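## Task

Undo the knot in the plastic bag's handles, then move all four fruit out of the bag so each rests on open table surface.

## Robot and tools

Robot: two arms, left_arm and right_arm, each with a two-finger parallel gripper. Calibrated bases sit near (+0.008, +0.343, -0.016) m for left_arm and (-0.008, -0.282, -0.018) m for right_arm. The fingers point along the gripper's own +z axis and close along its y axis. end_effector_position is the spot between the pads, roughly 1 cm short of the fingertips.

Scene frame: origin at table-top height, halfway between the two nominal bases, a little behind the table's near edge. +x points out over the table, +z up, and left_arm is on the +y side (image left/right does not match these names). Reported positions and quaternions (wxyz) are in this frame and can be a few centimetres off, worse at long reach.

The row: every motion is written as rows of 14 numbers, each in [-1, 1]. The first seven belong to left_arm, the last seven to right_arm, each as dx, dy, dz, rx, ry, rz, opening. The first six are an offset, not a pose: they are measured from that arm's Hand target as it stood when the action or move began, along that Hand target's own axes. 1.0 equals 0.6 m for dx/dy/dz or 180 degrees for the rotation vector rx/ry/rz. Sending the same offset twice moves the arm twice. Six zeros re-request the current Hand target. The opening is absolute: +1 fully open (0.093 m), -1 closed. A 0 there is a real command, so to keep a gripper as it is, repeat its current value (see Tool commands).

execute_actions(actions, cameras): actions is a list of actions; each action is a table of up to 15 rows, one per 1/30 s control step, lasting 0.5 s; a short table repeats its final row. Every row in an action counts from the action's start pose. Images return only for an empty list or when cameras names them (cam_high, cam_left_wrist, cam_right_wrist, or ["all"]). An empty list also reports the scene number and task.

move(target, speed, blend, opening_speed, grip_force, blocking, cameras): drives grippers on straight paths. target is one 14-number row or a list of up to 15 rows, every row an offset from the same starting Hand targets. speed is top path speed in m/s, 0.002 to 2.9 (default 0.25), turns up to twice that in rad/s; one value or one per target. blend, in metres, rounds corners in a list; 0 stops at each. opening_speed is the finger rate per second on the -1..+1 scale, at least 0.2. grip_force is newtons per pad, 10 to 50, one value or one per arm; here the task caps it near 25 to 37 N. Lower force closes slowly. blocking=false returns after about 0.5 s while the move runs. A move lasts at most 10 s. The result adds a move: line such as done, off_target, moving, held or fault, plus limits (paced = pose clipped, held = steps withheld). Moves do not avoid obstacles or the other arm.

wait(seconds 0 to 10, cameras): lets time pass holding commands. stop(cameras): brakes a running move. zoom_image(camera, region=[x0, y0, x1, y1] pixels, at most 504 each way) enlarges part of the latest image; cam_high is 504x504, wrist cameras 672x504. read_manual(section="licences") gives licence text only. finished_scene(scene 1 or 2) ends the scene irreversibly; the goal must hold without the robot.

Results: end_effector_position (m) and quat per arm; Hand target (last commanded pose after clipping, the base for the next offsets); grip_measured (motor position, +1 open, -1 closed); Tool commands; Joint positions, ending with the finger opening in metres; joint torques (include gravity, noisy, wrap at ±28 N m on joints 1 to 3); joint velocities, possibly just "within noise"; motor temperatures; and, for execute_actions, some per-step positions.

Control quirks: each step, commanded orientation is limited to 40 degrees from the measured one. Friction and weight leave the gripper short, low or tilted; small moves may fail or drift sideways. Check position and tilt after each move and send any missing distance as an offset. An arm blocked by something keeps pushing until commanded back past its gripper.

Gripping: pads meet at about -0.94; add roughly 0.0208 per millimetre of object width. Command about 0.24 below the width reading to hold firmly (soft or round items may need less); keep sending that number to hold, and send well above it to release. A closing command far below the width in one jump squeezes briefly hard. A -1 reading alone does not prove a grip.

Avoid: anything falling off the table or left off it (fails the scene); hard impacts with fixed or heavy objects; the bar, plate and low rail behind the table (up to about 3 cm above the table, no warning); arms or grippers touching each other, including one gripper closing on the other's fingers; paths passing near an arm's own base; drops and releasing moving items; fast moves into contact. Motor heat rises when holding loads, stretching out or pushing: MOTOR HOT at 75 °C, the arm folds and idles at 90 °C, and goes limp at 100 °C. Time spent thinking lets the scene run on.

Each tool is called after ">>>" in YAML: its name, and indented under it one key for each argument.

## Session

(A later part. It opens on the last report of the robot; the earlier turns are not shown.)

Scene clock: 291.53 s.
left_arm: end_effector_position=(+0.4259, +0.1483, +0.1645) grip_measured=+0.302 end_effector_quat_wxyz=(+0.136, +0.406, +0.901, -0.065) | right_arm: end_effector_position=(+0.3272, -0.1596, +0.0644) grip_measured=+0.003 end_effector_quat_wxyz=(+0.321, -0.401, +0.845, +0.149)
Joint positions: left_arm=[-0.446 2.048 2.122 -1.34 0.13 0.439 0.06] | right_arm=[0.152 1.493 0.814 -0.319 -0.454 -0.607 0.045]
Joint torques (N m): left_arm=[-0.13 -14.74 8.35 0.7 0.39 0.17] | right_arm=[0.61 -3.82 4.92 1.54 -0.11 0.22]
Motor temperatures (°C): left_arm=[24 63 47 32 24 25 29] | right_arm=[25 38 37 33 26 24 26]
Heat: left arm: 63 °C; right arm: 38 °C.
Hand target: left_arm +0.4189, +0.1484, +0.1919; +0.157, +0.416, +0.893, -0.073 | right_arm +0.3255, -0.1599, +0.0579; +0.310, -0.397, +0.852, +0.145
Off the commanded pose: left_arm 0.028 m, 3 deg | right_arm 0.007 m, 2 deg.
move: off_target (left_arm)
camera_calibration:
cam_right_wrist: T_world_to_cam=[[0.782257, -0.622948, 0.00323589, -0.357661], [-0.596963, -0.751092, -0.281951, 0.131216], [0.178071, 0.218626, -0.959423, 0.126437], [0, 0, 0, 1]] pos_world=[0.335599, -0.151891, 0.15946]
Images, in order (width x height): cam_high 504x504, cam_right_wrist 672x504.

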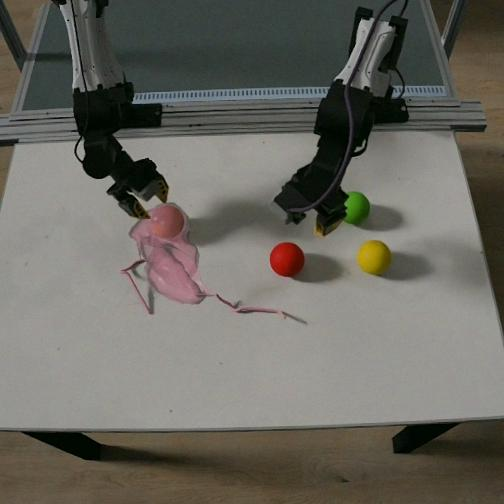

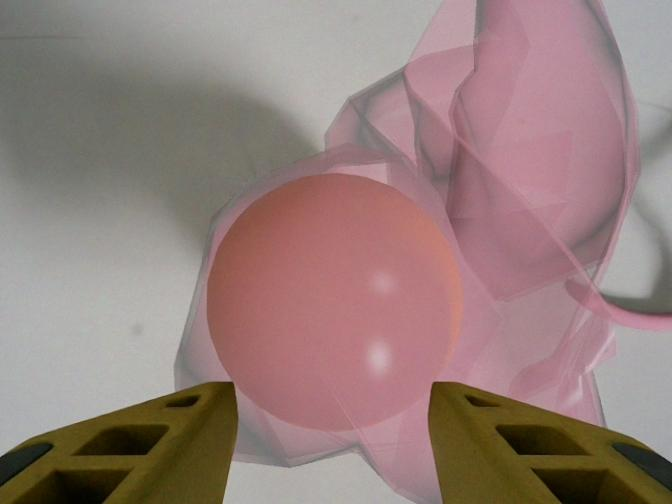

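>>> move:
  target:
    - [0,0,0,0,0,0,0.3,0,0,0,0,0,0,0.75]
    - [0,0,0,0,0,0,0.3,-0.005,0.001,0.061,0,0,0,0.75]
    - [0,0,0,0,0,0,0.3,-0.005,0.001,0.061,0,0,0,0.05]
  speed: 0.1
  opening_speed: 0.8
  cameras: ["cam_right_wrist","cam_high"]

Scene clock: 296.23 s.
left_arm: end_effector_position=(+0.4259, +0.1483, +0.1645) grip_measured=+0.302 end_effector_quat_wxyz=(+0.136, +0.406, +0.901, -0.065) | right_arm: end_effector_position=(+0.3380, -0.1407, +0.0347) grip_measured=+0.439 end_effector_quat_wxyz=(+0.308, -0.400, +0.850, +0.153)
Joint positions: left_arm=[-0.446 2.048 2.122 -1.34 0.13 0.439 0.06] | right_arm=[0.212 1.619 0.814 -0.198 -0.421 -0.552 0.066]
Joint torques (N m): left_arm=[-0.05 -14.71 8.44 0.63 0.39 0.13] | right_arm=[0.46 -4.42 4.96 1.89 -0.1 0.23]
Motor temperatures (°C): left_arm=[24 62 47 31 24 25 29] | right_arm=[25 38 37 34 26 24 26]
Heat: left arm: 62 °C; right arm: 38 °C.
Hand target: left_arm +0.4189, +0.1484, +0.1919; +0.157, +0.416, +0.893, -0.073 | right_arm +0.3416, -0.1397, +0.0318; +0.310, -0.397, +0.852, +0.145
Off the commanded pose: left_arm 0.028 m, 3 deg | right_arm 0.005 m, 1 deg.
move: off_target (left_arm)
camera_calibration:
cam_right_wrist: T_world_to_cam=[[0.782669, -0.622247, -0.0154005, -0.353712], [-0.603907, -0.753144, -0.260903, 0.144935], [0.150747, 0.213501, -0.965242, 0.10045], [0, 0, 0, 1]] pos_world=[0.349224, -0.132385, 0.129325]
Images, in order (width x height): cam_high 504x504, cam_right_wrist 672x504.

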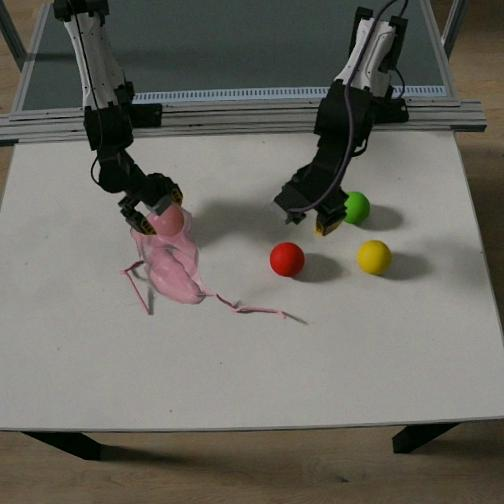

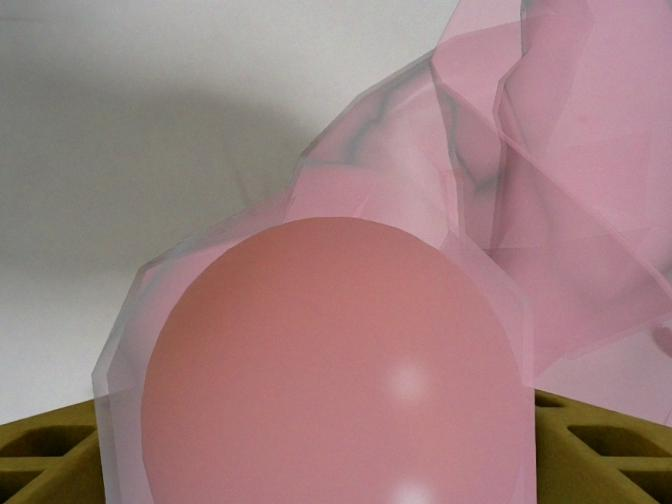

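>>> move:
  target: [0,0,0,0,0,0,0.3,-0.16,0,-0.16,0,0,0,0.05]
  speed: 0.1
  cameras: ["all"]

>>> zoom_image:
  camera: "cam_high"
  region: [90, 180, 240, 320]

Scene clock: 298.67 s.
left_arm: end_effector_position=(+0.4259, +0.1483, +0.1645) grip_measured=+0.302 end_effector_quat_wxyz=(+0.136, +0.406, +0.901, -0.065) | right_arm: end_effector_position=(+0.3492, -0.1310, +0.1470) grip_measured=+0.439 end_effector_quat_wxyz=(+0.294, -0.399, +0.855, +0.155)
Joint positions: left_arm=[-0.446 2.048 2.122 -1.34 0.13 0.439 0.06] | right_arm=[0.239 1.543 1.225 -0.703 -0.405 -0.527 0.066]
Joint torques (N m): left_arm=[-0.03 -14.76 8.49 0.7 0.38 0.16] | right_arm=[0.62 -7.94 8.06 1.25 -0.09 0.23]
Motor temperatures (°C): left_arm=[24 62 48 31 24 25 29] | right_arm=[25 38 37 34 26 24 26]
Heat: left arm: 62 °C; right arm: 38 °C.
Hand target: left_arm +0.4189, +0.1484, +0.1919; +0.157, +0.416, +0.893, -0.073 | right_arm +0.3492, -0.1306, +0.1671; +0.310, -0.397, +0.851, +0.145
Off the commanded pose: left_arm 0.028 m, 3 deg | right_arm 0.020 m, 2 deg.
move: off_target (left_arm, right_arm)
camera_calibration:
cam_left_wrist: T_world_to_cam=[[-0.746802, -0.665032, -0.00444513, 0.420145], [-0.657774, 0.737633, 0.152414, 0.179928], [-0.0980814, 0.116747, -0.988307, 0.26918], [0, 0, 0, 1]] pos_world=[0.458518, 0.115263, 0.240477]
cam_right_wrist: T_world_to_cam=[[0.781396, -0.623202, -0.0322375, -0.351922], [-0.61162, -0.754574, -0.237779, 0.187377], [0.123859, 0.205517, -0.970784, 0.214345], [0, 0, 0, 1]] pos_world=[0.363046, -0.12198, 0.241292]

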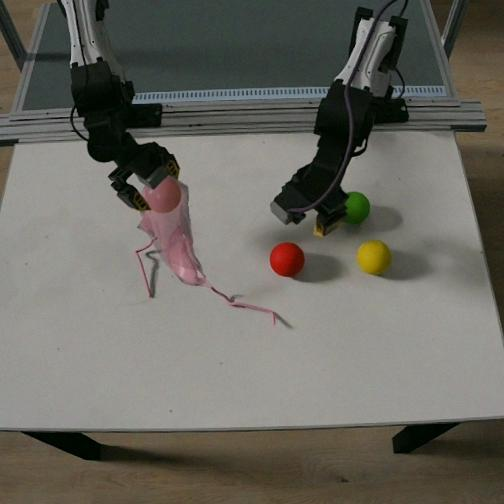

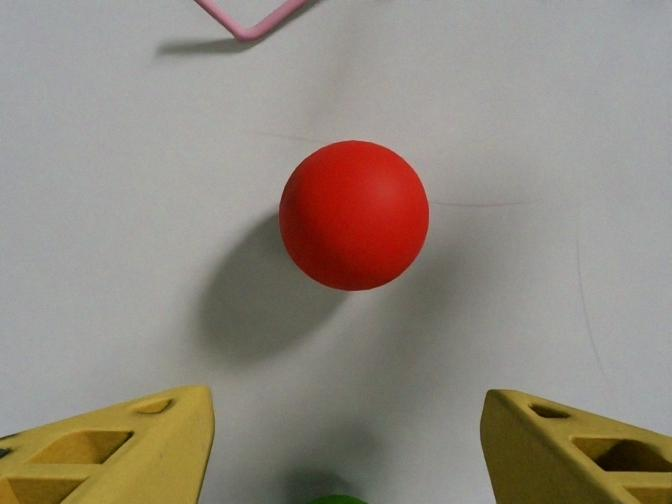

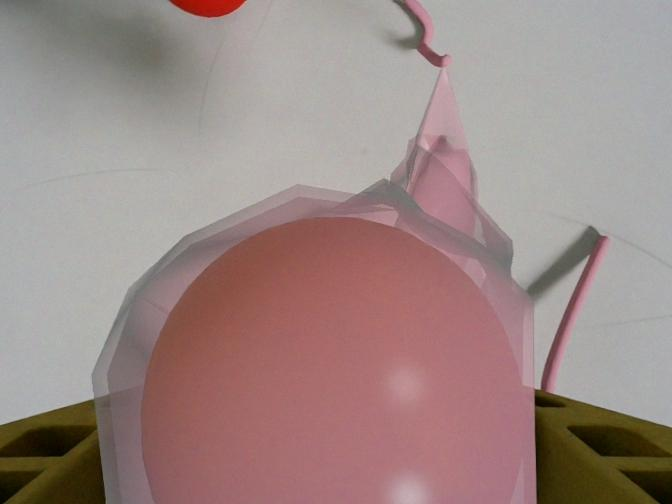

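Scaled by 3.360 from the camera's 504x504 image, which has a finer 720x720 frame.

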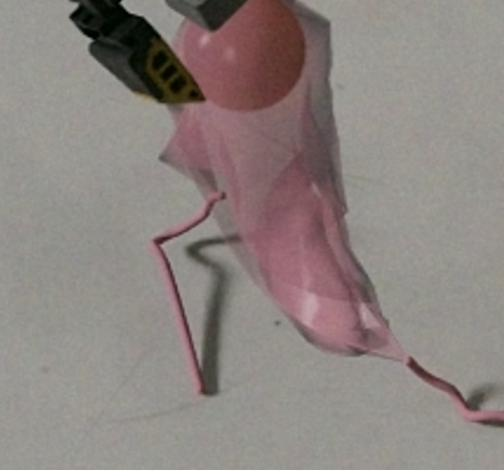

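>>> move:
  target: [-0.013,-0.282,0.103,-0.059,-0.412,0.305,0.0,0,0,0,0,0,0,0.05]
  speed: 0.3
  cameras: ["all"]

Scene clock: 303.43 s.
left_arm: end_effector_position=(+0.3123, +0.0232, +0.1204) grip_measured=+0.002 end_effector_quat_wxyz=(+0.669, +0.619, +0.384, -0.149) | right_arm: end_effector_position=(+0.3492, -0.1310, +0.1469) grip_measured=+0.439 end_effector_quat_wxyz=(+0.294, -0.399, +0.855, +0.155)
Joint positions: left_arm=[-0.636 1.795 0.565 1.175 0.65 0.861 0.045] | right_arm=[0.239 1.543 1.225 -0.704 -0.405 -0.527 0.066]
Joint torques (N m): left_arm=[-1.13 -7.05 4.92 2.58 0.32 -0.16] | right_arm=[0.62 -7.82 7.95 1.26 -0.12 0.23]
Motor temperatures (°C): left_arm=[24 61 47 33 24 25 29] | right_arm=[25 38 38 34 26 24 26]
Heat: left arm: 61 °C; right arm: 38 °C.
Hand target: left_arm +0.3077, +0.0178, +0.1365; +0.691, +0.614, +0.352, -0.150 | right_arm +0.3492, -0.1306, +0.1671; +0.310, -0.397, +0.851, +0.145
Off the commanded pose: left_arm 0.018 m, 4 deg | right_arm 0.020 m, 2 deg.
move: off_target (left_arm, right_arm)
camera_calibration:
cam_left_wrist: T_world_to_cam=[[-0.671382, -0.201924, -0.713073, 0.302939], [0.443646, 0.661223, -0.604949, -0.046857], [0.593653, -0.722503, -0.35435, -0.0438493], [0, 0, 0, 1]] pos_world=[0.250207, 0.0604722, 0.172134]
cam_right_wrist: T_world_to_cam=[[0.781381, -0.623205, -0.032559, -0.351843], [-0.611722, -0.754574, -0.237517, 0.187327], [0.123453, 0.205508, -0.970838, 0.214407], [0, 0, 0, 1]] pos_world=[0.363046, -0.12198, 0.241192]

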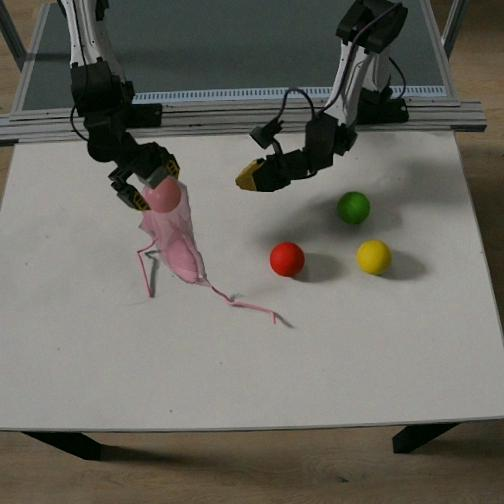

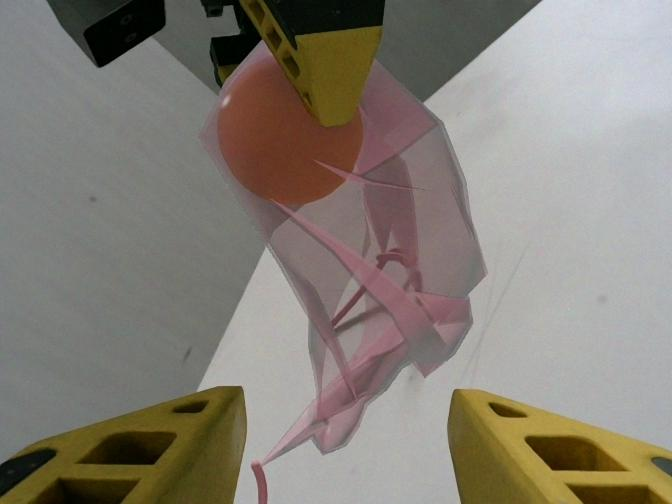

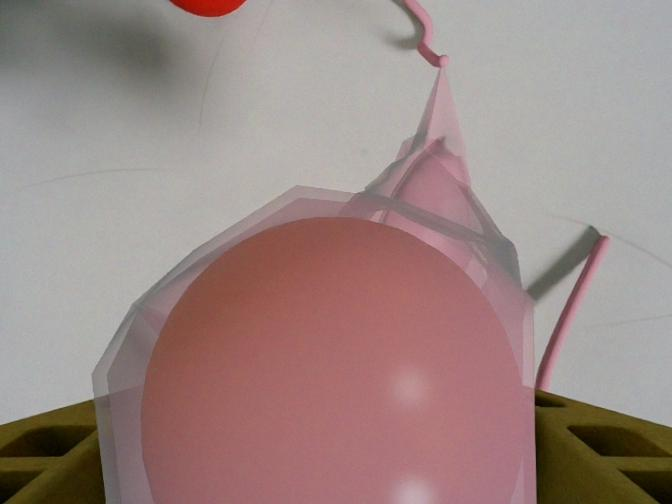

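>>> move:
  target:
    - [0,0.15,0,0,0,0,0,0.112,0,0.134,0,0,0,0.05]
    - [0,0.15,0,0,0,0,0,0.112,0,0.134,0,0,0,0.7]
    - [0,0.15,0,0,0,0,0,0.05,0,-0.06,0,0,0,0.7]
  speed: 0.12
  opening_speed: 0.5
  cameras: ["all"]

>>> zoom_image:
  camera: "cam_right_wrist"
  region: [150, 0, 600, 450]

Scene clock: 309.37 s.
left_arm: end_effector_position=(+0.3669, +0.0375, +0.1829) grip_measured=+0.002 end_effector_quat_wxyz=(+0.684, +0.614, +0.366, -0.146) | right_arm: end_effector_position=(+0.3223, -0.1681, +0.1593) grip_measured=+0.697 end_effector_quat_wxyz=(+0.298, -0.390, +0.860, +0.139)
Joint positions: left_arm=[-0.507 1.728 0.802 0.918 0.79 0.861 0.045] | right_arm=[0.147 1.407 1.159 -0.794 -0.418 -0.599 0.079]
Joint torques (N m): left_arm=[-0.1 -11.07 8.17 1.5 0.28 -0.26] | right_arm=[-0.57 -5.97 7.6 1.14 -0.56 0.01]
Motor temperatures (°C): left_arm=[24 60 46 33 24 25 29] | right_arm=[25 38 38 34 26 24 26]
Heat: left arm: 60 °C; right arm: 38 °C.
Hand target: left_arm +0.3652, +0.0360, +0.2032; +0.691, +0.614, +0.352, -0.150 | right_arm +0.3196, -0.1659, +0.1754; +0.310, -0.397, +0.852, +0.145
Off the commanded pose: left_arm 0.020 m, 2 deg | right_arm 0.016 m, 2 deg.
move: off_target (left_arm, right_arm)
camera_calibration:
cam_left_wrist: T_world_to_cam=[[-0.645643, -0.215109, -0.732716, 0.381763], [0.473454, 0.640073, -0.605102, -0.0528117], [0.599155, -0.737587, -0.311414, -0.0530457], [0, 0, 0, 1]] pos_world=[0.303269, 0.0767983, 0.231248]
cam_right_wrist: T_world_to_cam=[[0.763376, -0.645885, -0.00947868, -0.355275], [-0.630257, -0.74153, -0.230019, 0.152709], [0.141537, 0.181565, -0.97314, 0.227901], [0, 0, 0, 1]] pos_world=[0.335198, -0.157607, 0.253538]

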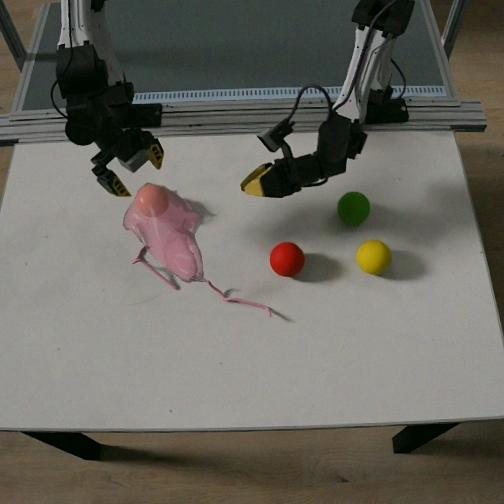

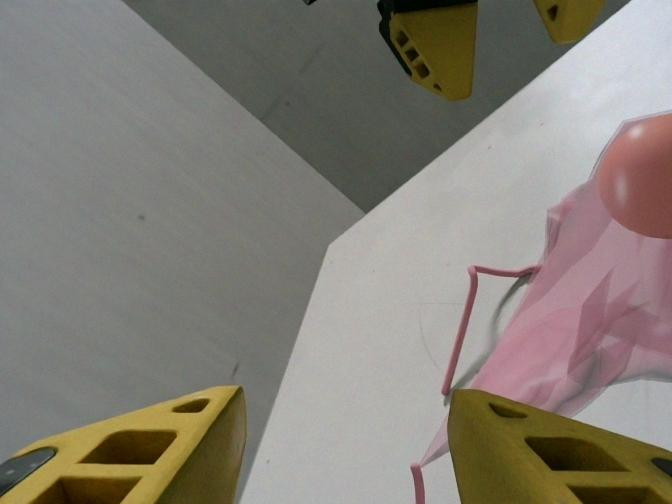

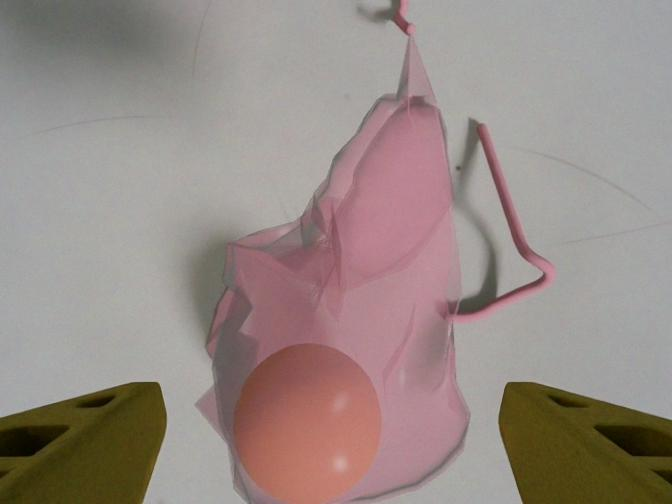

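Scaled by 1.120 from the camera's 672x504 image, which has a finer 960x720 frame.

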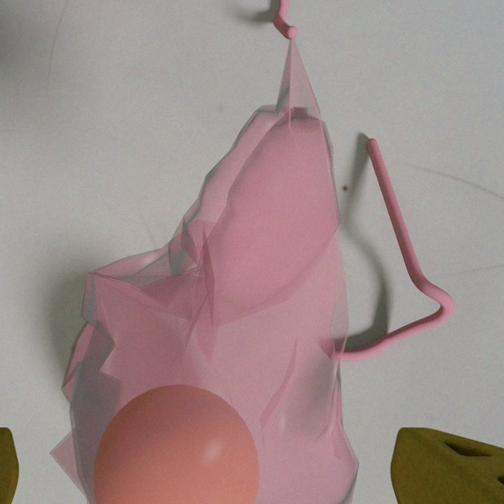

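>>> move:
  target:
    - [0,0,0,0,0,0,0,0.1,-0.094,0.05,0,0,0,0.1]
    - [0,0,0,0,0,0,0,0.205,-0.094,0.167,0,0,0,0.1]
    - [0,0,0,0,0,0,0,0.205,-0.094,0.167,0,0,0,-1]
  speed: 0.12
  opening_speed: 0.8
  cameras: ["cam_right_wrist"]

>>> move:
  target: [0,0,0,0,0,0,0,-0.128,0,-0.153,0,0,0,-1]
  speed: 0.08
  cameras: ["all"]

Scene clock: 314.90 s.
left_arm: end_effector_position=(+0.3669, +0.0375, +0.1829) grip_measured=+0.002 end_effector_quat_wxyz=(+0.684, +0.614, +0.366, -0.146) | right_arm: end_effector_position=(+0.3416, -0.2276, +0.0199) grip_measured=-0.954 end_effector_quat_wxyz=(+0.302, -0.392, +0.858, +0.138)
Joint positions: left_arm=[-0.507 1.728 0.802 0.918 0.79 0.861 0.045] | right_arm=[-0.077 1.655 0.822 -0.301 -0.524 -0.825 0]
Joint torques (N m): left_arm=[-0.2 -11.04 7.97 1.54 0.26 -0.26] | right_arm=[-0.46 -4.41 4.57 1.56 -0.59 0]
Motor temperatures (°C): left_arm=[24 59 46 33 24 25 29] | right_arm=[25 38 38 34 26 24 26]
Heat: left arm: 59 °C; right arm: 38 °C.
Hand target: left_arm +0.3652, +0.0360, +0.2032; +0.691, +0.614, +0.352, -0.150 | right_arm +0.3437, -0.2250, +0.0196; +0.310, -0.397, +0.851, +0.145
Off the commanded pose: left_arm 0.020 m, 2 deg | right_arm 0.003 m, 2 deg.
move: off_target (left_arm)
camera_calibration:
cam_right_wrist: T_world_to_cam=[[0.765733, -0.643154, -0.00244562, -0.410033], [-0.625252, -0.743517, -0.237155, 0.0867227], [0.150709, 0.183126, -0.971469, 0.0975718], [0, 0, 0, 1]] pos_world=[0.353494, -0.217103, 0.114352]
Images, in order (width x height): cam_right_wrist 672x504.

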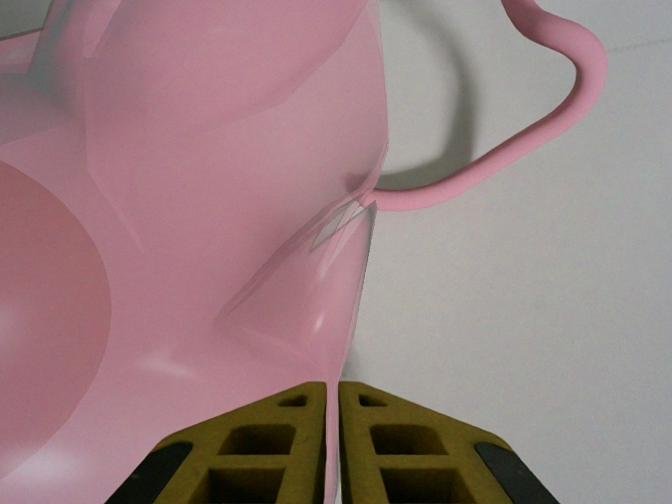

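Scene clock: 317.27 s.
left_arm: end_effector_position=(+0.3669, +0.0375, +0.1829) grip_measured=+0.002 end_effector_quat_wxyz=(+0.684, +0.614, +0.366, -0.146) | right_arm: end_effector_position=(+0.3438, -0.2285, +0.1197) grip_measured=-0.954 end_effector_quat_wxyz=(+0.293, -0.390, +0.861, +0.144)
Joint positions: left_arm=[-0.507 1.728 0.802 0.918 0.79 0.861 0.045] | right_arm=[-0.077 1.531 1.132 -0.758 -0.525 -0.825 0]
Joint torques (N m): left_arm=[-0.13 -11.11 8.03 1.54 0.3 -0.25] | right_arm=[-0.32 -7.42 7.69 0.93 -0.6 0.05]
Motor temperatures (°C): left_arm=[24 58 45 33 24 25 29] | right_arm=[25 38 38 34 26 24 26]
Heat: left arm: 58 °C; right arm: 38 °C.
Hand target: left_arm +0.3652, +0.0360, +0.2032; +0.691, +0.614, +0.352, -0.150 | right_arm +0.3435, -0.2251, +0.1392; +0.310, -0.397, +0.851, +0.145
Off the commanded pose: left_arm 0.020 m, 2 deg | right_arm 0.020 m, 2 deg.
move: off_target (left_arm, right_arm)
camera_calibration:
cam_left_wrist: T_world_to_cam=[[-0.645643, -0.215109, -0.732716, 0.381763], [0.473454, 0.640073, -0.605102, -0.0528117], [0.599155, -0.737587, -0.311414, -0.0530457], [0, 0, 0, 1]] pos_world=[0.303269, 0.0767983, 0.231248]
cam_right_wrist: T_world_to_cam=[[0.765698, -0.642845, -0.0213536, -0.409683], [-0.63023, -0.743212, -0.224599, 0.111356], [0.128512, 0.185433, -0.974217, 0.202781], [0, 0, 0, 1]] pos_world=[0.357814, -0.218204, 0.213815]

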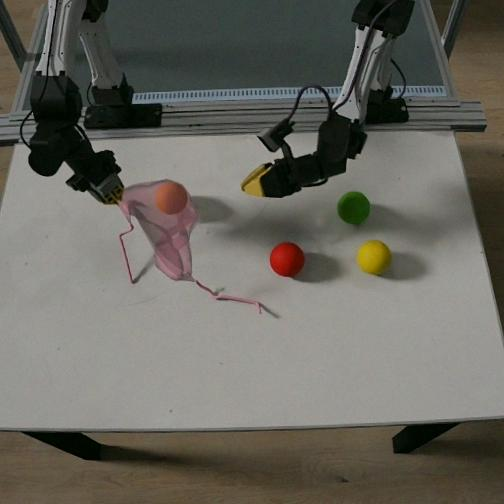

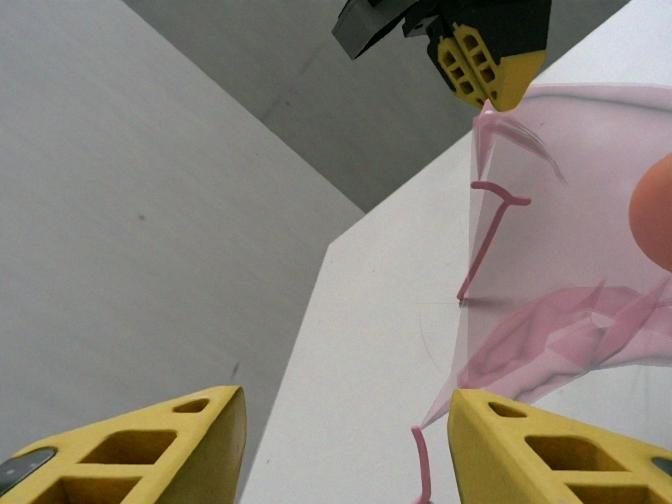

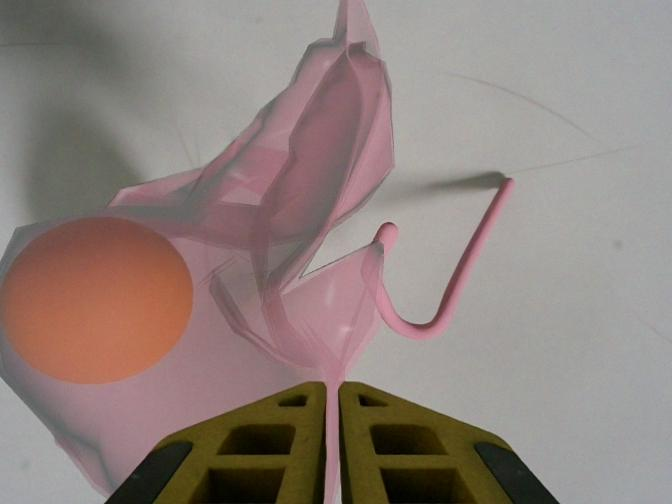

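>>> move:
  target: [0,0,0,0,0,0,0,-0.16,0.05,-0.16,0,0,0,-1]
  speed: 0.06
  cameras: ["all"]

Scene clock: 320.50 s.
left_arm: end_effector_position=(+0.3669, +0.0375, +0.1829) grip_measured=+0.002 end_effector_quat_wxyz=(+0.684, +0.614, +0.366, -0.146) | right_arm: end_effector_position=(+0.3288, -0.1970, +0.2732) grip_measured=-0.954 end_effector_quat_wxyz=(+0.320, -0.400, +0.846, +0.149)
Joint positions: left_arm=[-0.507 1.728 0.802 0.918 0.79 0.861 0.045] | right_arm=[0.018 1.502 1.688 -1.246 -0.521 -0.735 0]
Joint torques (N m): left_arm=[-0.18 -11.02 8.02 1.55 0.3 -0.27] | right_arm=[0.7 -3.38 7.09 1.08 -0.13 0.25]
Motor temperatures (°C): left_arm=[24 58 45 33 24 25 29] | right_arm=[25 38 38 34 26 24 26]
Heat: left arm: 58 °C; right arm: 38 °C.
Hand target: left_arm +0.3652, +0.0360, +0.2032; +0.691, +0.614, +0.352, -0.150 | right_arm +0.3281, -0.1968, +0.2745; +0.310, -0.397, +0.852, +0.145
Off the commanded pose: left_arm 0.020 m, 2 deg | right_arm 0.001 m, 1 deg.
move: off_target (left_arm)
camera_calibration:
cam_left_wrist: T_world_to_cam=[[-0.645643, -0.215109, -0.732716, 0.381763], [0.473454, 0.640073, -0.605102, -0.0528117], [0.599155, -0.737587, -0.311414, -0.0530457], [0, 0, 0, 1]] pos_world=[0.303269, 0.0767983, 0.231248]
cam_right_wrist: T_world_to_cam=[[0.78122, -0.624251, 0.00215607, -0.382621], [-0.598792, -0.750327, -0.280102, 0.163182], [0.176472, 0.217531, -0.959968, 0.335038], [0, 0, 0, 1]] pos_world=[0.337499, -0.189293, 0.368159]

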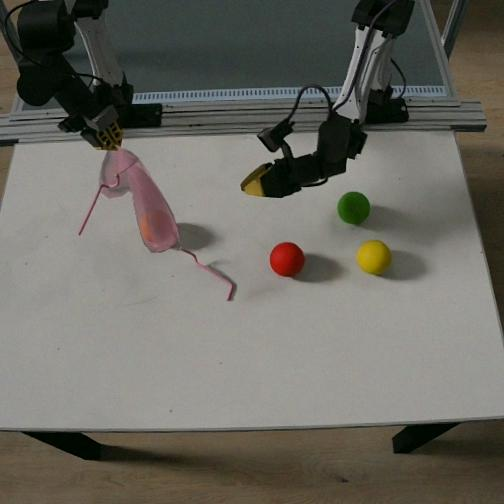

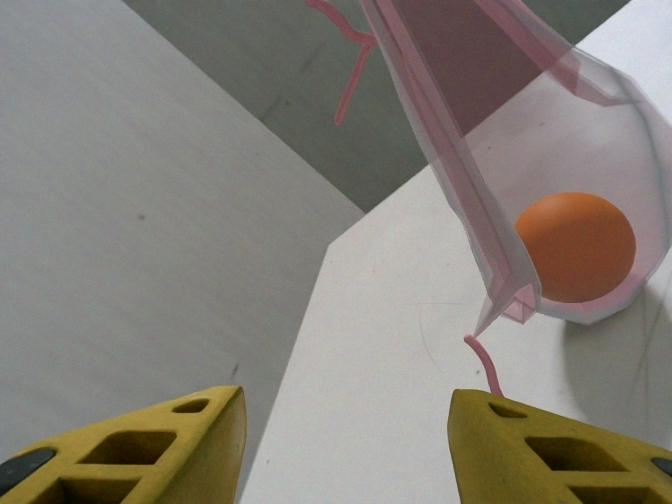

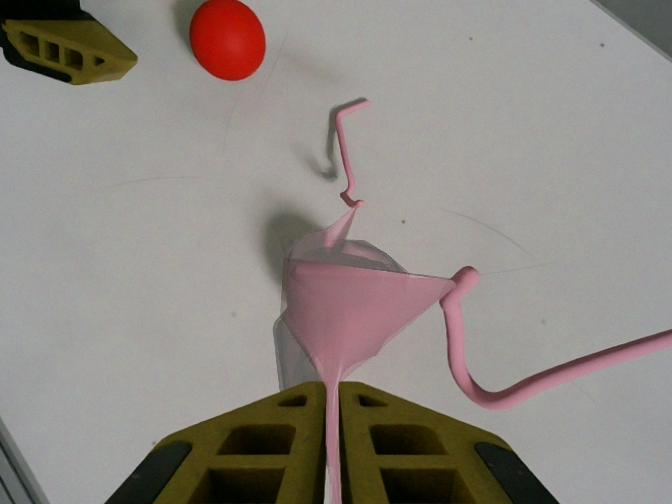

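>>> move:
  target: [0,0,0,0,0,0,0,0.24,0,0.24,0,0,0,-1]
  speed: 0.1

>>> move:
  target:
    - [0,0,0,0,0,0,0,0.07,0.0,0.08,0,0,0,-1]
    - [0,0,0,0,0,0,0,0.07,0.0,0.08,0,0,0,0.3]
    - [0,0,0,0,0,0,0,-0.03,0,-0.25,0,0,0,0.3]
  speed: 0.12
  opening_speed: 1
  cameras: ["all"]

>>> zoom_image:
  camera: "cam_high"
  region: [60, 140, 260, 320]

Scene clock: 323.77 s.
left_arm: end_effector_position=(+0.3669, +0.0375, +0.1829) grip_measured=+0.002 end_effector_quat_wxyz=(+0.684, +0.614, +0.366, -0.146) | right_arm: end_effector_position=(+0.3137, -0.2104, +0.0734) grip_measured=-0.954 end_effector_quat_wxyz=(+0.305, -0.392, +0.855, +0.146)
Joint positions: left_arm=[-0.507 1.728 0.802 0.918 0.79 0.861 0.045] | right_arm=[-0.028 1.439 0.84 -0.509 -0.521 -0.772 0]
Joint torques (N m): left_arm=[-0.05 -11.03 8.13 1.51 0.27 -0.28] | right_arm=[-0.58 -3.49 4.81 1.62 -0.41 0.01]
Motor temperatures (°C): left_arm=[24 57 45 33 24 25 29] | right_arm=[25 38 38 34 26 24 26]
Heat: left arm: 57 °C; right arm: 38 °C.
Hand target: left_arm +0.3652, +0.0360, +0.2032; +0.691, +0.614, +0.352, -0.150 | right_arm +0.3168, -0.2104, +0.0716; +0.310, -0.397, +0.851, +0.144
Off the commanded pose: left_arm 0.020 m, 2 deg | right_arm 0.004 m, 1 deg.
move: off_target (left_arm)

Scene clock: 329.73 s.
left_arm: end_effector_position=(+0.3669, +0.0375, +0.1829) grip_measured=+0.002 end_effector_quat_wxyz=(+0.684, +0.614, +0.366, -0.146) | right_arm: end_effector_position=(+0.2648, -0.2767, +0.1854) grip_measured=+0.297 end_effector_quat_wxyz=(+0.297, -0.391, +0.859, +0.143)
Joint positions: left_arm=[-0.507 1.728 0.802 0.918 0.79 0.861 0.045] | right_arm=[-0.328 1.306 1.217 -1.214 -0.614 -1.106 0.059]
Joint torques (N m): left_arm=[-0.16 -11.06 8.09 1.54 0.28 -0.27] | right_arm=[-0.47 -3.97 7.2 0.69 -0.7 0.02]
Motor temperatures (°C): left_arm=[24 56 45 33 24 25 29] | right_arm=[25 37 38 33 26 24 26]
Heat: left arm: 56 °C; right arm: 38 °C.
Hand target: left_arm +0.3652, +0.0360, +0.2032; +0.691, +0.614, +0.352, -0.150 | right_arm +0.2636, -0.2737, +0.1981; +0.310, -0.397, +0.852, +0.145
Off the commanded pose: left_arm 0.020 m, 2 deg | right_arm 0.013 m, 2 deg.
move: off_target (left_arm, right_arm); target 2's new opening was sent with right_arm's hand 0.016 m and 3 deg from that target
camera_calibration:
cam_left_wrist: T_world_to_cam=[[-0.645643, -0.215109, -0.732716, 0.381763], [0.473454, 0.640073, -0.605102, -0.0528117], [0.599155, -0.737587, -0.311414, -0.0530457], [0, 0, 0, 1]] pos_world=[0.303269, 0.0767983, 0.231248]
cam_right_wrist: T_world_to_cam=[[0.766682, -0.641814, -0.0165362, -0.379631], [-0.627349, -0.74343, -0.231828, 0.0410314], [0.136497, 0.188112, -0.972616, 0.284171], [0, 0, 0, 1]] pos_world=[0.278009, -0.266604, 0.279624]

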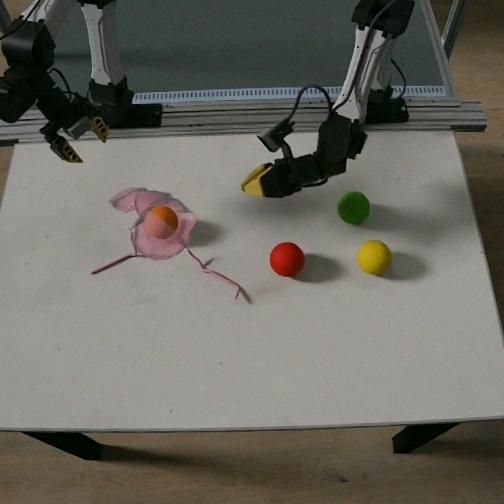

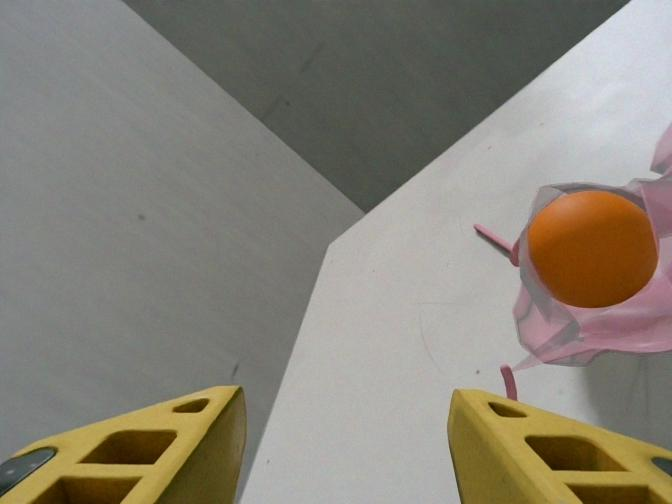

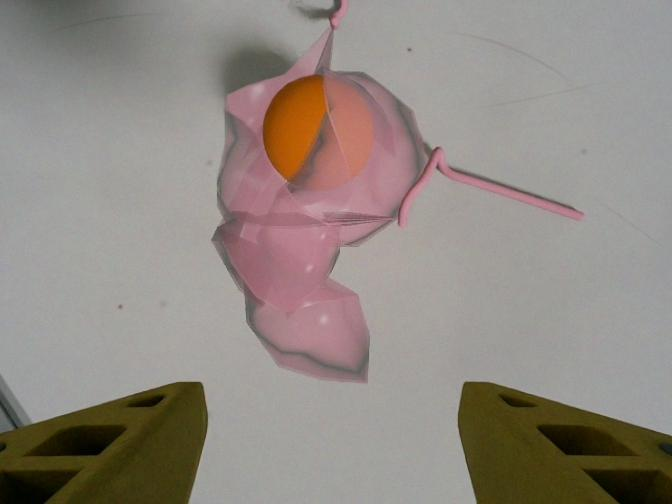

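Scaled by 2.520 from the camera's 504x504 image, which has a finer 720x720 frame.

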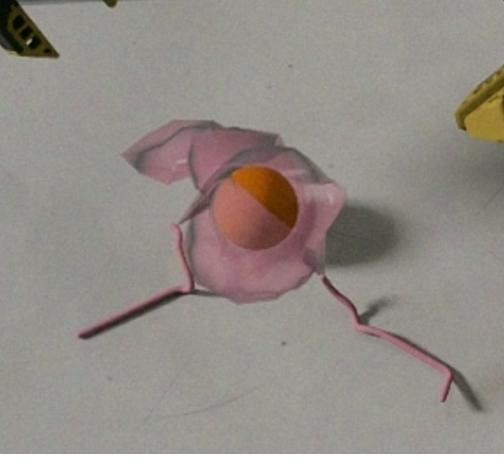

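>>> move:
  target:
    - [0,0.15,-0.1,0,0,0,0,-0.021,0.018,0.2,0,0,0,0.75]
    - [0,0.15,-0.1,0,0,0,0,-0.021,0.018,0.27,0,0,0,0.75]
  speed: 0.15
  cameras: ["cam_right_wrist","cam_high"]

Scene clock: 332.80 s.
left_arm: end_effector_position=(+0.4102, +0.1123, +0.2465) grip_measured=+0.002 end_effector_quat_wxyz=(+0.684, +0.611, +0.369, -0.149) | right_arm: end_effector_position=(+0.3241, -0.1797, +0.0841) grip_measured=+0.747 end_effector_quat_wxyz=(+0.308, -0.399, +0.850, +0.154)
Joint positions: left_arm=[-0.257 1.642 1.001 0.636 1.038 0.849 0.045] | right_arm=[0.078 1.464 0.892 -0.487 -0.493 -0.678 0.081]
Joint torques (N m): left_arm=[-0.13 -10.89 9.18 1.38 0.29 -0.24] | right_arm=[0.51 -3.75 5.22 1.73 -0.09 0.23]
Motor temperatures (°C): left_arm=[24 56 45 33 24 25 29] | right_arm=[25 37 38 33 26 24 26]
Heat: left arm: 56 °C; right arm: 38 °C.
Hand target: left_arm +0.4046, +0.1114, +0.2701; +0.691, +0.614, +0.352, -0.150 | right_arm +0.3285, -0.1796, +0.0821; +0.310, -0.397, +0.852, +0.145
Off the commanded pose: left_arm 0.024 m, 2 deg | right_arm 0.005 m, 1 deg.
move: off_target (left_arm)
camera_calibration:
cam_right_wrist: T_world_to_cam=[[0.782709, -0.622139, -0.0175748, -0.366054], [-0.603954, -0.752403, -0.262925, 0.120298], [0.150353, 0.216408, -0.964656, 0.159253], [0, 0, 0, 1]] pos_world=[0.335225, -0.171688, 0.17882]
Images, in order (width x height): cam_high 504x504, cam_right_wrist 672x504.

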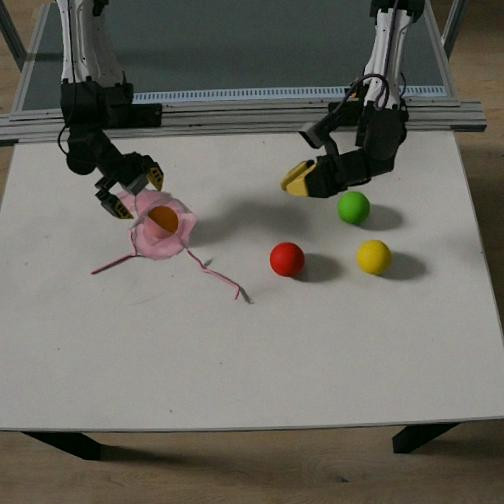

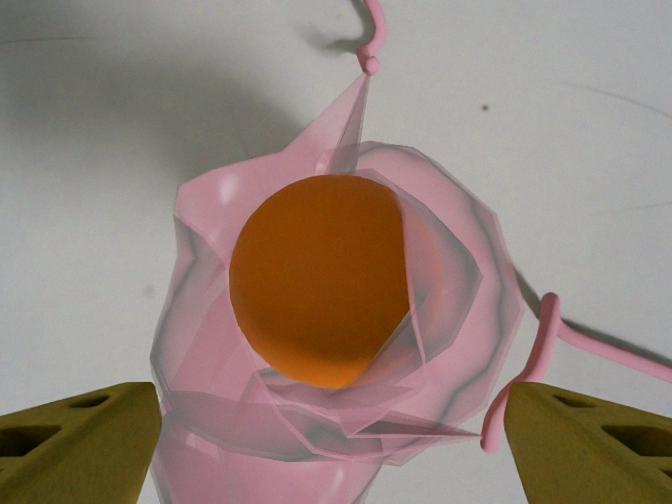

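>>> move:
  target:
    - [0,0,0,0,0,0,0,-0.003,0.0057,0.084,0,0,0,0.68]
    - [0,0,0,0,0,0,0,-0.003,0.0057,0.084,0,0,0,0.1]
    - [0,0,0,0,0,0,0,-0.123,0.0057,-0.06,0,0,0,0.1]
  speed: 0.1
  opening_speed: 0.6
  cameras: ["cam_right_wrist","cam_high"]

Scene clock: 338.00 s.
left_arm: end_effector_position=(+0.4102, +0.1123, +0.2465) grip_measured=+0.002 end_effector_quat_wxyz=(+0.684, +0.611, +0.369, -0.149) | right_arm: end_effector_position=(+0.3468, -0.1527, +0.1381) grip_measured=+0.318 end_effector_quat_wxyz=(+0.296, -0.396, +0.855, +0.156)
Joint positions: left_arm=[-0.257 1.642 1.001 0.636 1.038 0.849 0.045] | right_arm=[0.169 1.525 1.175 -0.695 -0.442 -0.588 0.06]
Joint torques (N m): left_arm=[-0.23 -10.95 9.11 1.37 0.31 -0.26] | right_arm=[0.85 -7.57 8.1 1.19 -0.13 0.19]
Motor temperatures (°C): left_arm=[24 57 46 34 24 25 29] | right_arm=[25 37 38 34 26 24 26]
Heat: left arm: 57 °C; right arm: 38 °C.
Hand target: left_arm +0.4046, +0.1114, +0.2701; +0.691, +0.614, +0.352, -0.150 | right_arm +0.3473, -0.1518, +0.1571; +0.310, -0.397, +0.851, +0.145
Off the commanded pose: left_arm 0.024 m, 2 deg | right_arm 0.019 m, 2 deg.
move: off_target (left_arm, right_arm)
camera_calibration:
cam_right_wrist: T_world_to_cam=[[0.779293, -0.625722, -0.0342578, -0.363165], [-0.613988, -0.751456, -0.241522, 0.169218], [0.125382, 0.20925, -0.96979, 0.210313], [0, 0, 0, 1]] pos_world=[0.360541, -0.144089, 0.232388]
Images, in order (width x height): cam_high 504x504, cam_right_wrist 672x504.

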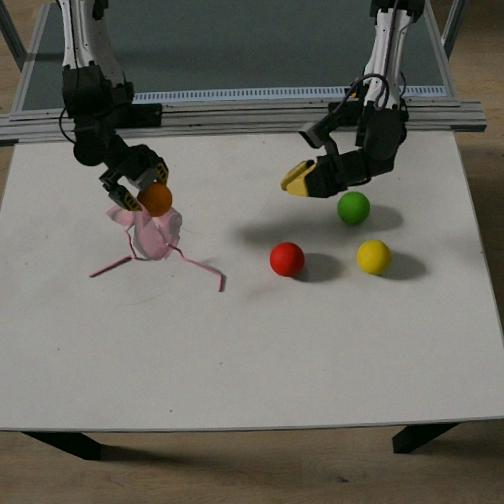

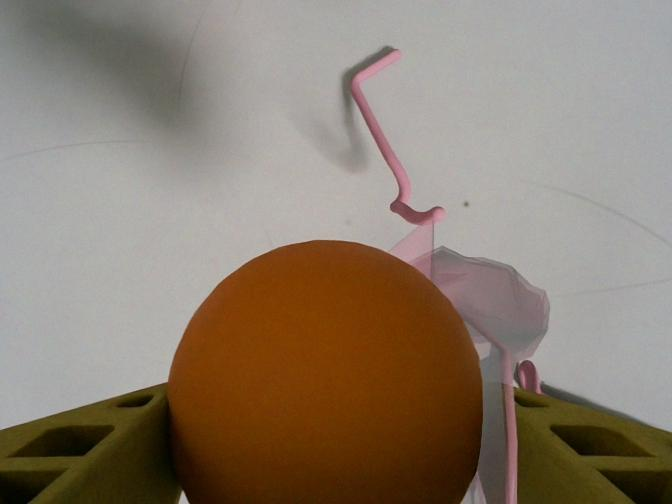

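>>> move:
  target:
    - [0,0,0,0,0,0,0,-0.168,0.0755,0.141,0,0,0,0.1]
    - [0,0,0,0,0,0,0,-0.058,0.0755,0.273,0,0,0,0.1]
  speed: 0.15
  cameras: ["cam_right_wrist","cam_high"]

Scene clock: 341.33 s.
left_arm: end_effector_position=(+0.4102, +0.1123, +0.2465) grip_measured=+0.002 end_effector_quat_wxyz=(+0.684, +0.611, +0.369, -0.149) | right_arm: end_effector_position=(+0.3919, -0.0228, +0.0575) grip_measured=+0.318 end_effector_quat_wxyz=(+0.302, -0.403, +0.851, +0.150)
Joint positions: left_arm=[-0.257 1.642 1.001 0.636 1.038 0.849 0.045] | right_arm=[0.494 1.893 1.239 -0.279 -0.257 -0.315 0.06]
Joint torques (N m): left_arm=[-0.23 -10.92 9.21 1.37 0.3 -0.25] | right_arm=[-0.01 -6.58 5.2 2.18 -0.04 0.24]
Motor temperatures (°C): left_arm=[24 57 47 34 24 25 29] | right_arm=[25 37 38 34 26 24 26]
Heat: left arm: 57 °C; right arm: 38 °C.
Hand target: left_arm +0.4046, +0.1114, +0.2701; +0.691, +0.614, +0.352, -0.150 | right_arm +0.3974, -0.0216, +0.0540; +0.310, -0.397, +0.852, +0.145
Off the commanded pose: left_arm 0.024 m, 2 deg | right_arm 0.007 m, 1 deg.
move: off_target (left_arm)
camera_calibration:
cam_right_wrist: T_world_to_cam=[[0.785692, -0.618463, -0.0138165, -0.323363], [-0.601737, -0.758881, -0.249021, 0.27052], [0.143525, 0.203968, -0.9684, 0.0920398], [0, 0, 0, 1]] pos_world=[0.403636, -0.0134687, 0.152029]
Images, in order (width x height): cam_high 504x504, cam_right_wrist 672x504.

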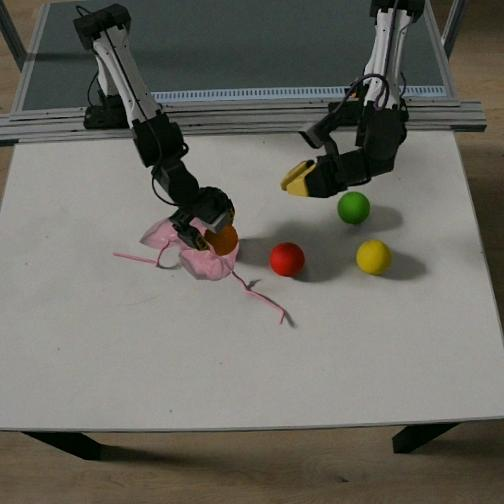

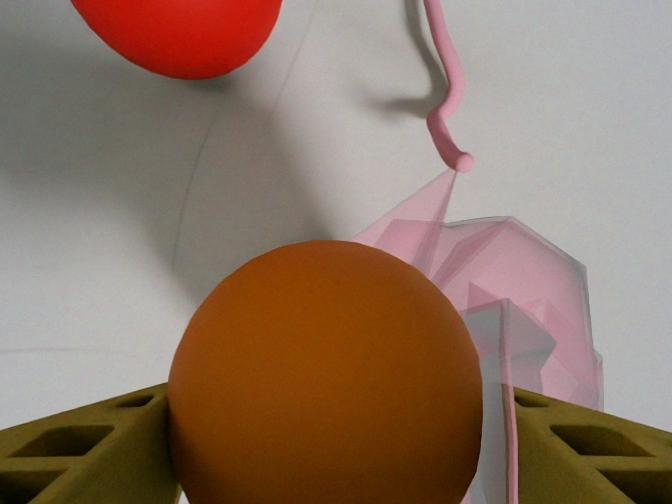

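>>> move:
  target:
    - [0,0,0,0,0,0,0,0.013,0,0.016,0,0,0,0.1]
    - [0,0,0,0,0,0,0,0.013,0,0.016,0,0,0,0.75]
    - [0,0,0,0,0,0,0,-0.02,0,-0.22,0,0,0,0.75]
  speed: 0.06
  opening_speed: 0.4
  cameras: ["cam_right_wrist","cam_high"]

>>> zoom_image:
  camera: "cam_high"
  region: [100, 180, 400, 340]

Scene clock: 347.80 s.
left_arm: end_effector_position=(+0.4102, +0.1123, +0.2465) grip_measured=+0.002 end_effector_quat_wxyz=(+0.684, +0.611, +0.369, -0.149) | right_arm: end_effector_position=(+0.3514, -0.0815, +0.1408) grip_measured=+0.747 end_effector_quat_wxyz=(+0.294, -0.390, +0.862, +0.137)
Joint positions: left_arm=[-0.257 1.642 1.001 0.636 1.038 0.849 0.045] | right_arm=[0.41 1.594 1.248 -0.624 -0.271 -0.366 0.081]
Joint torques (N m): left_arm=[-0.17 -10.95 9.02 1.39 0.3 -0.24] | right_arm=[-0.55 -8.53 7.79 1.32 -0.44 0.04]
Motor temperatures (°C): left_arm=[24 57 48 34 24 25 29] | right_arm=[25 38 38 34 26 24 26]
Heat: left arm: 57 °C; right arm: 38 °C.
Hand target: left_arm +0.4046, +0.1114, +0.2701; +0.691, +0.614, +0.352, -0.150 | right_arm +0.3487, -0.0796, +0.1628; +0.310, -0.397, +0.852, +0.145
Off the commanded pose: left_arm 0.024 m, 2 deg | right_arm 0.022 m, 2 deg.
move: off_target (left_arm, right_arm)
camera_calibration:
cam_right_wrist: T_world_to_cam=[[0.762452, -0.64699, -0.00842023, -0.321586], [-0.632386, -0.742362, -0.22133, 0.230556], [0.136947, 0.174078, -0.975163, 0.19127], [0, 0, 0, 1]] pos_world=[0.364801, -0.0702028, 0.23484]
Images, in order (width x height): cam_high 504x504, cam_right_wrist 672x504.

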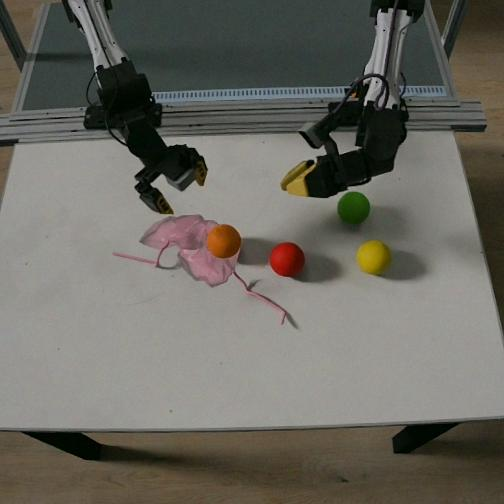

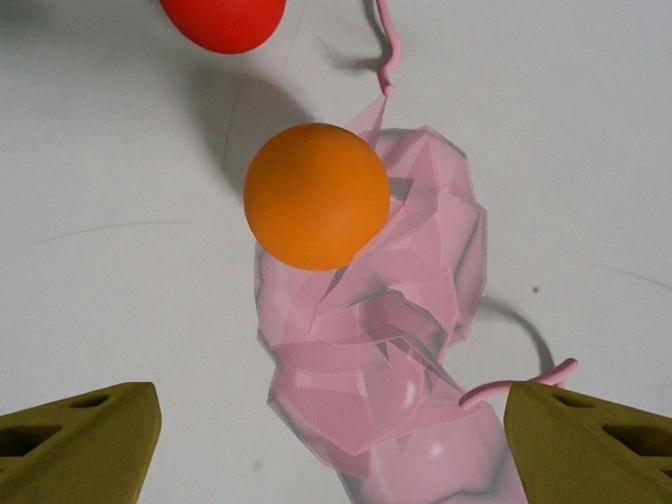

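Scaled by 1.680 from the camera's 504x504 image, which has a finer 720x720 frame.

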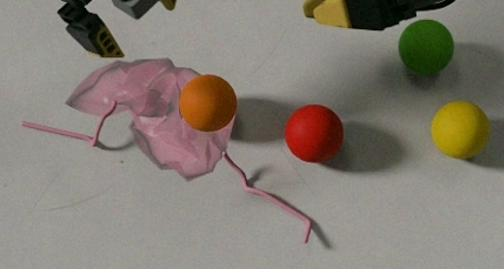

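>>> move:
  target:
    - [0,0,-0.2,0,0,0,0,0.009,0.013,0.12,0,0,0,0.75]
    - [0,0,-0.2,0,0,0,0,0.009,0.013,0.225,0,0,0,0.75]
    - [0,0,-0.2,0,0,0,0,0.009,0.013,0.225,0,0,0,0.1]
  speed: 0.12
  opening_speed: 0.6
  cameras: ["cam_right_wrist"]

Scene clock: 352.80 s.
left_arm: end_effector_position=(+0.3761, +0.2249, +0.2577) grip_measured=+0.002 end_effector_quat_wxyz=(+0.686, +0.609, +0.367, -0.155) | right_arm: end_effector_position=(+0.3844, -0.0192, +0.0477) grip_measured=+0.103 end_effector_quat_wxyz=(+0.290, -0.401, +0.856, +0.150)
Joint positions: left_arm=[0.088 1.491 0.878 0.636 1.392 0.816 0.045] | right_arm=[0.512 1.902 1.224 -0.276 -0.245 -0.294 0.05]
Joint torques (N m): left_arm=[-0.14 -8.88 6 1.66 0.27 -0.4] | right_arm=[0.62 -6.56 7.62 2.01 0.02 0.24]
Motor temperatures (°C): left_arm=[24 56 47 35 24 25 29] | right_arm=[25 38 38 34 26 24 26]
Heat: left arm: 56 °C; right arm: 38 °C.
Hand target: left_arm +0.3682, +0.2257, +0.2703; +0.691, +0.614, +0.352, -0.150 | right_arm +0.3959, -0.0112, +0.0559; +0.310, -0.397, +0.852, +0.145
Off the commanded pose: left_arm 0.015 m, 2 deg | right_arm 0.016 m, 2 deg.
move: off_target (left_arm, right_arm); target 3's new opening was sent with right_arm's hand 0.016 m and 2 deg from that target
camera_calibration:
cam_right_wrist: T_world_to_cam=[[0.782244, -0.62242, -0.0262045, -0.313491], [-0.611196, -0.758639, -0.225625, 0.268776], [0.120554, 0.19251, -0.973862, 0.0916734], [0, 0, 0, 1]] pos_world=[0.39845, -0.00886697, 0.141705]
Images, in order (width x height): cam_right_wrist 672x504.

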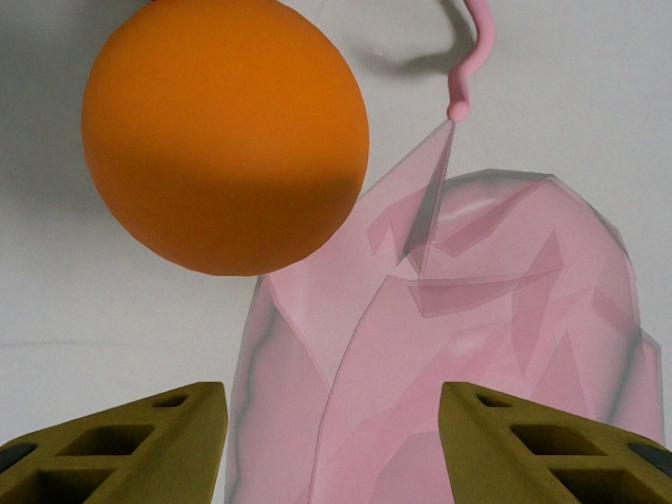

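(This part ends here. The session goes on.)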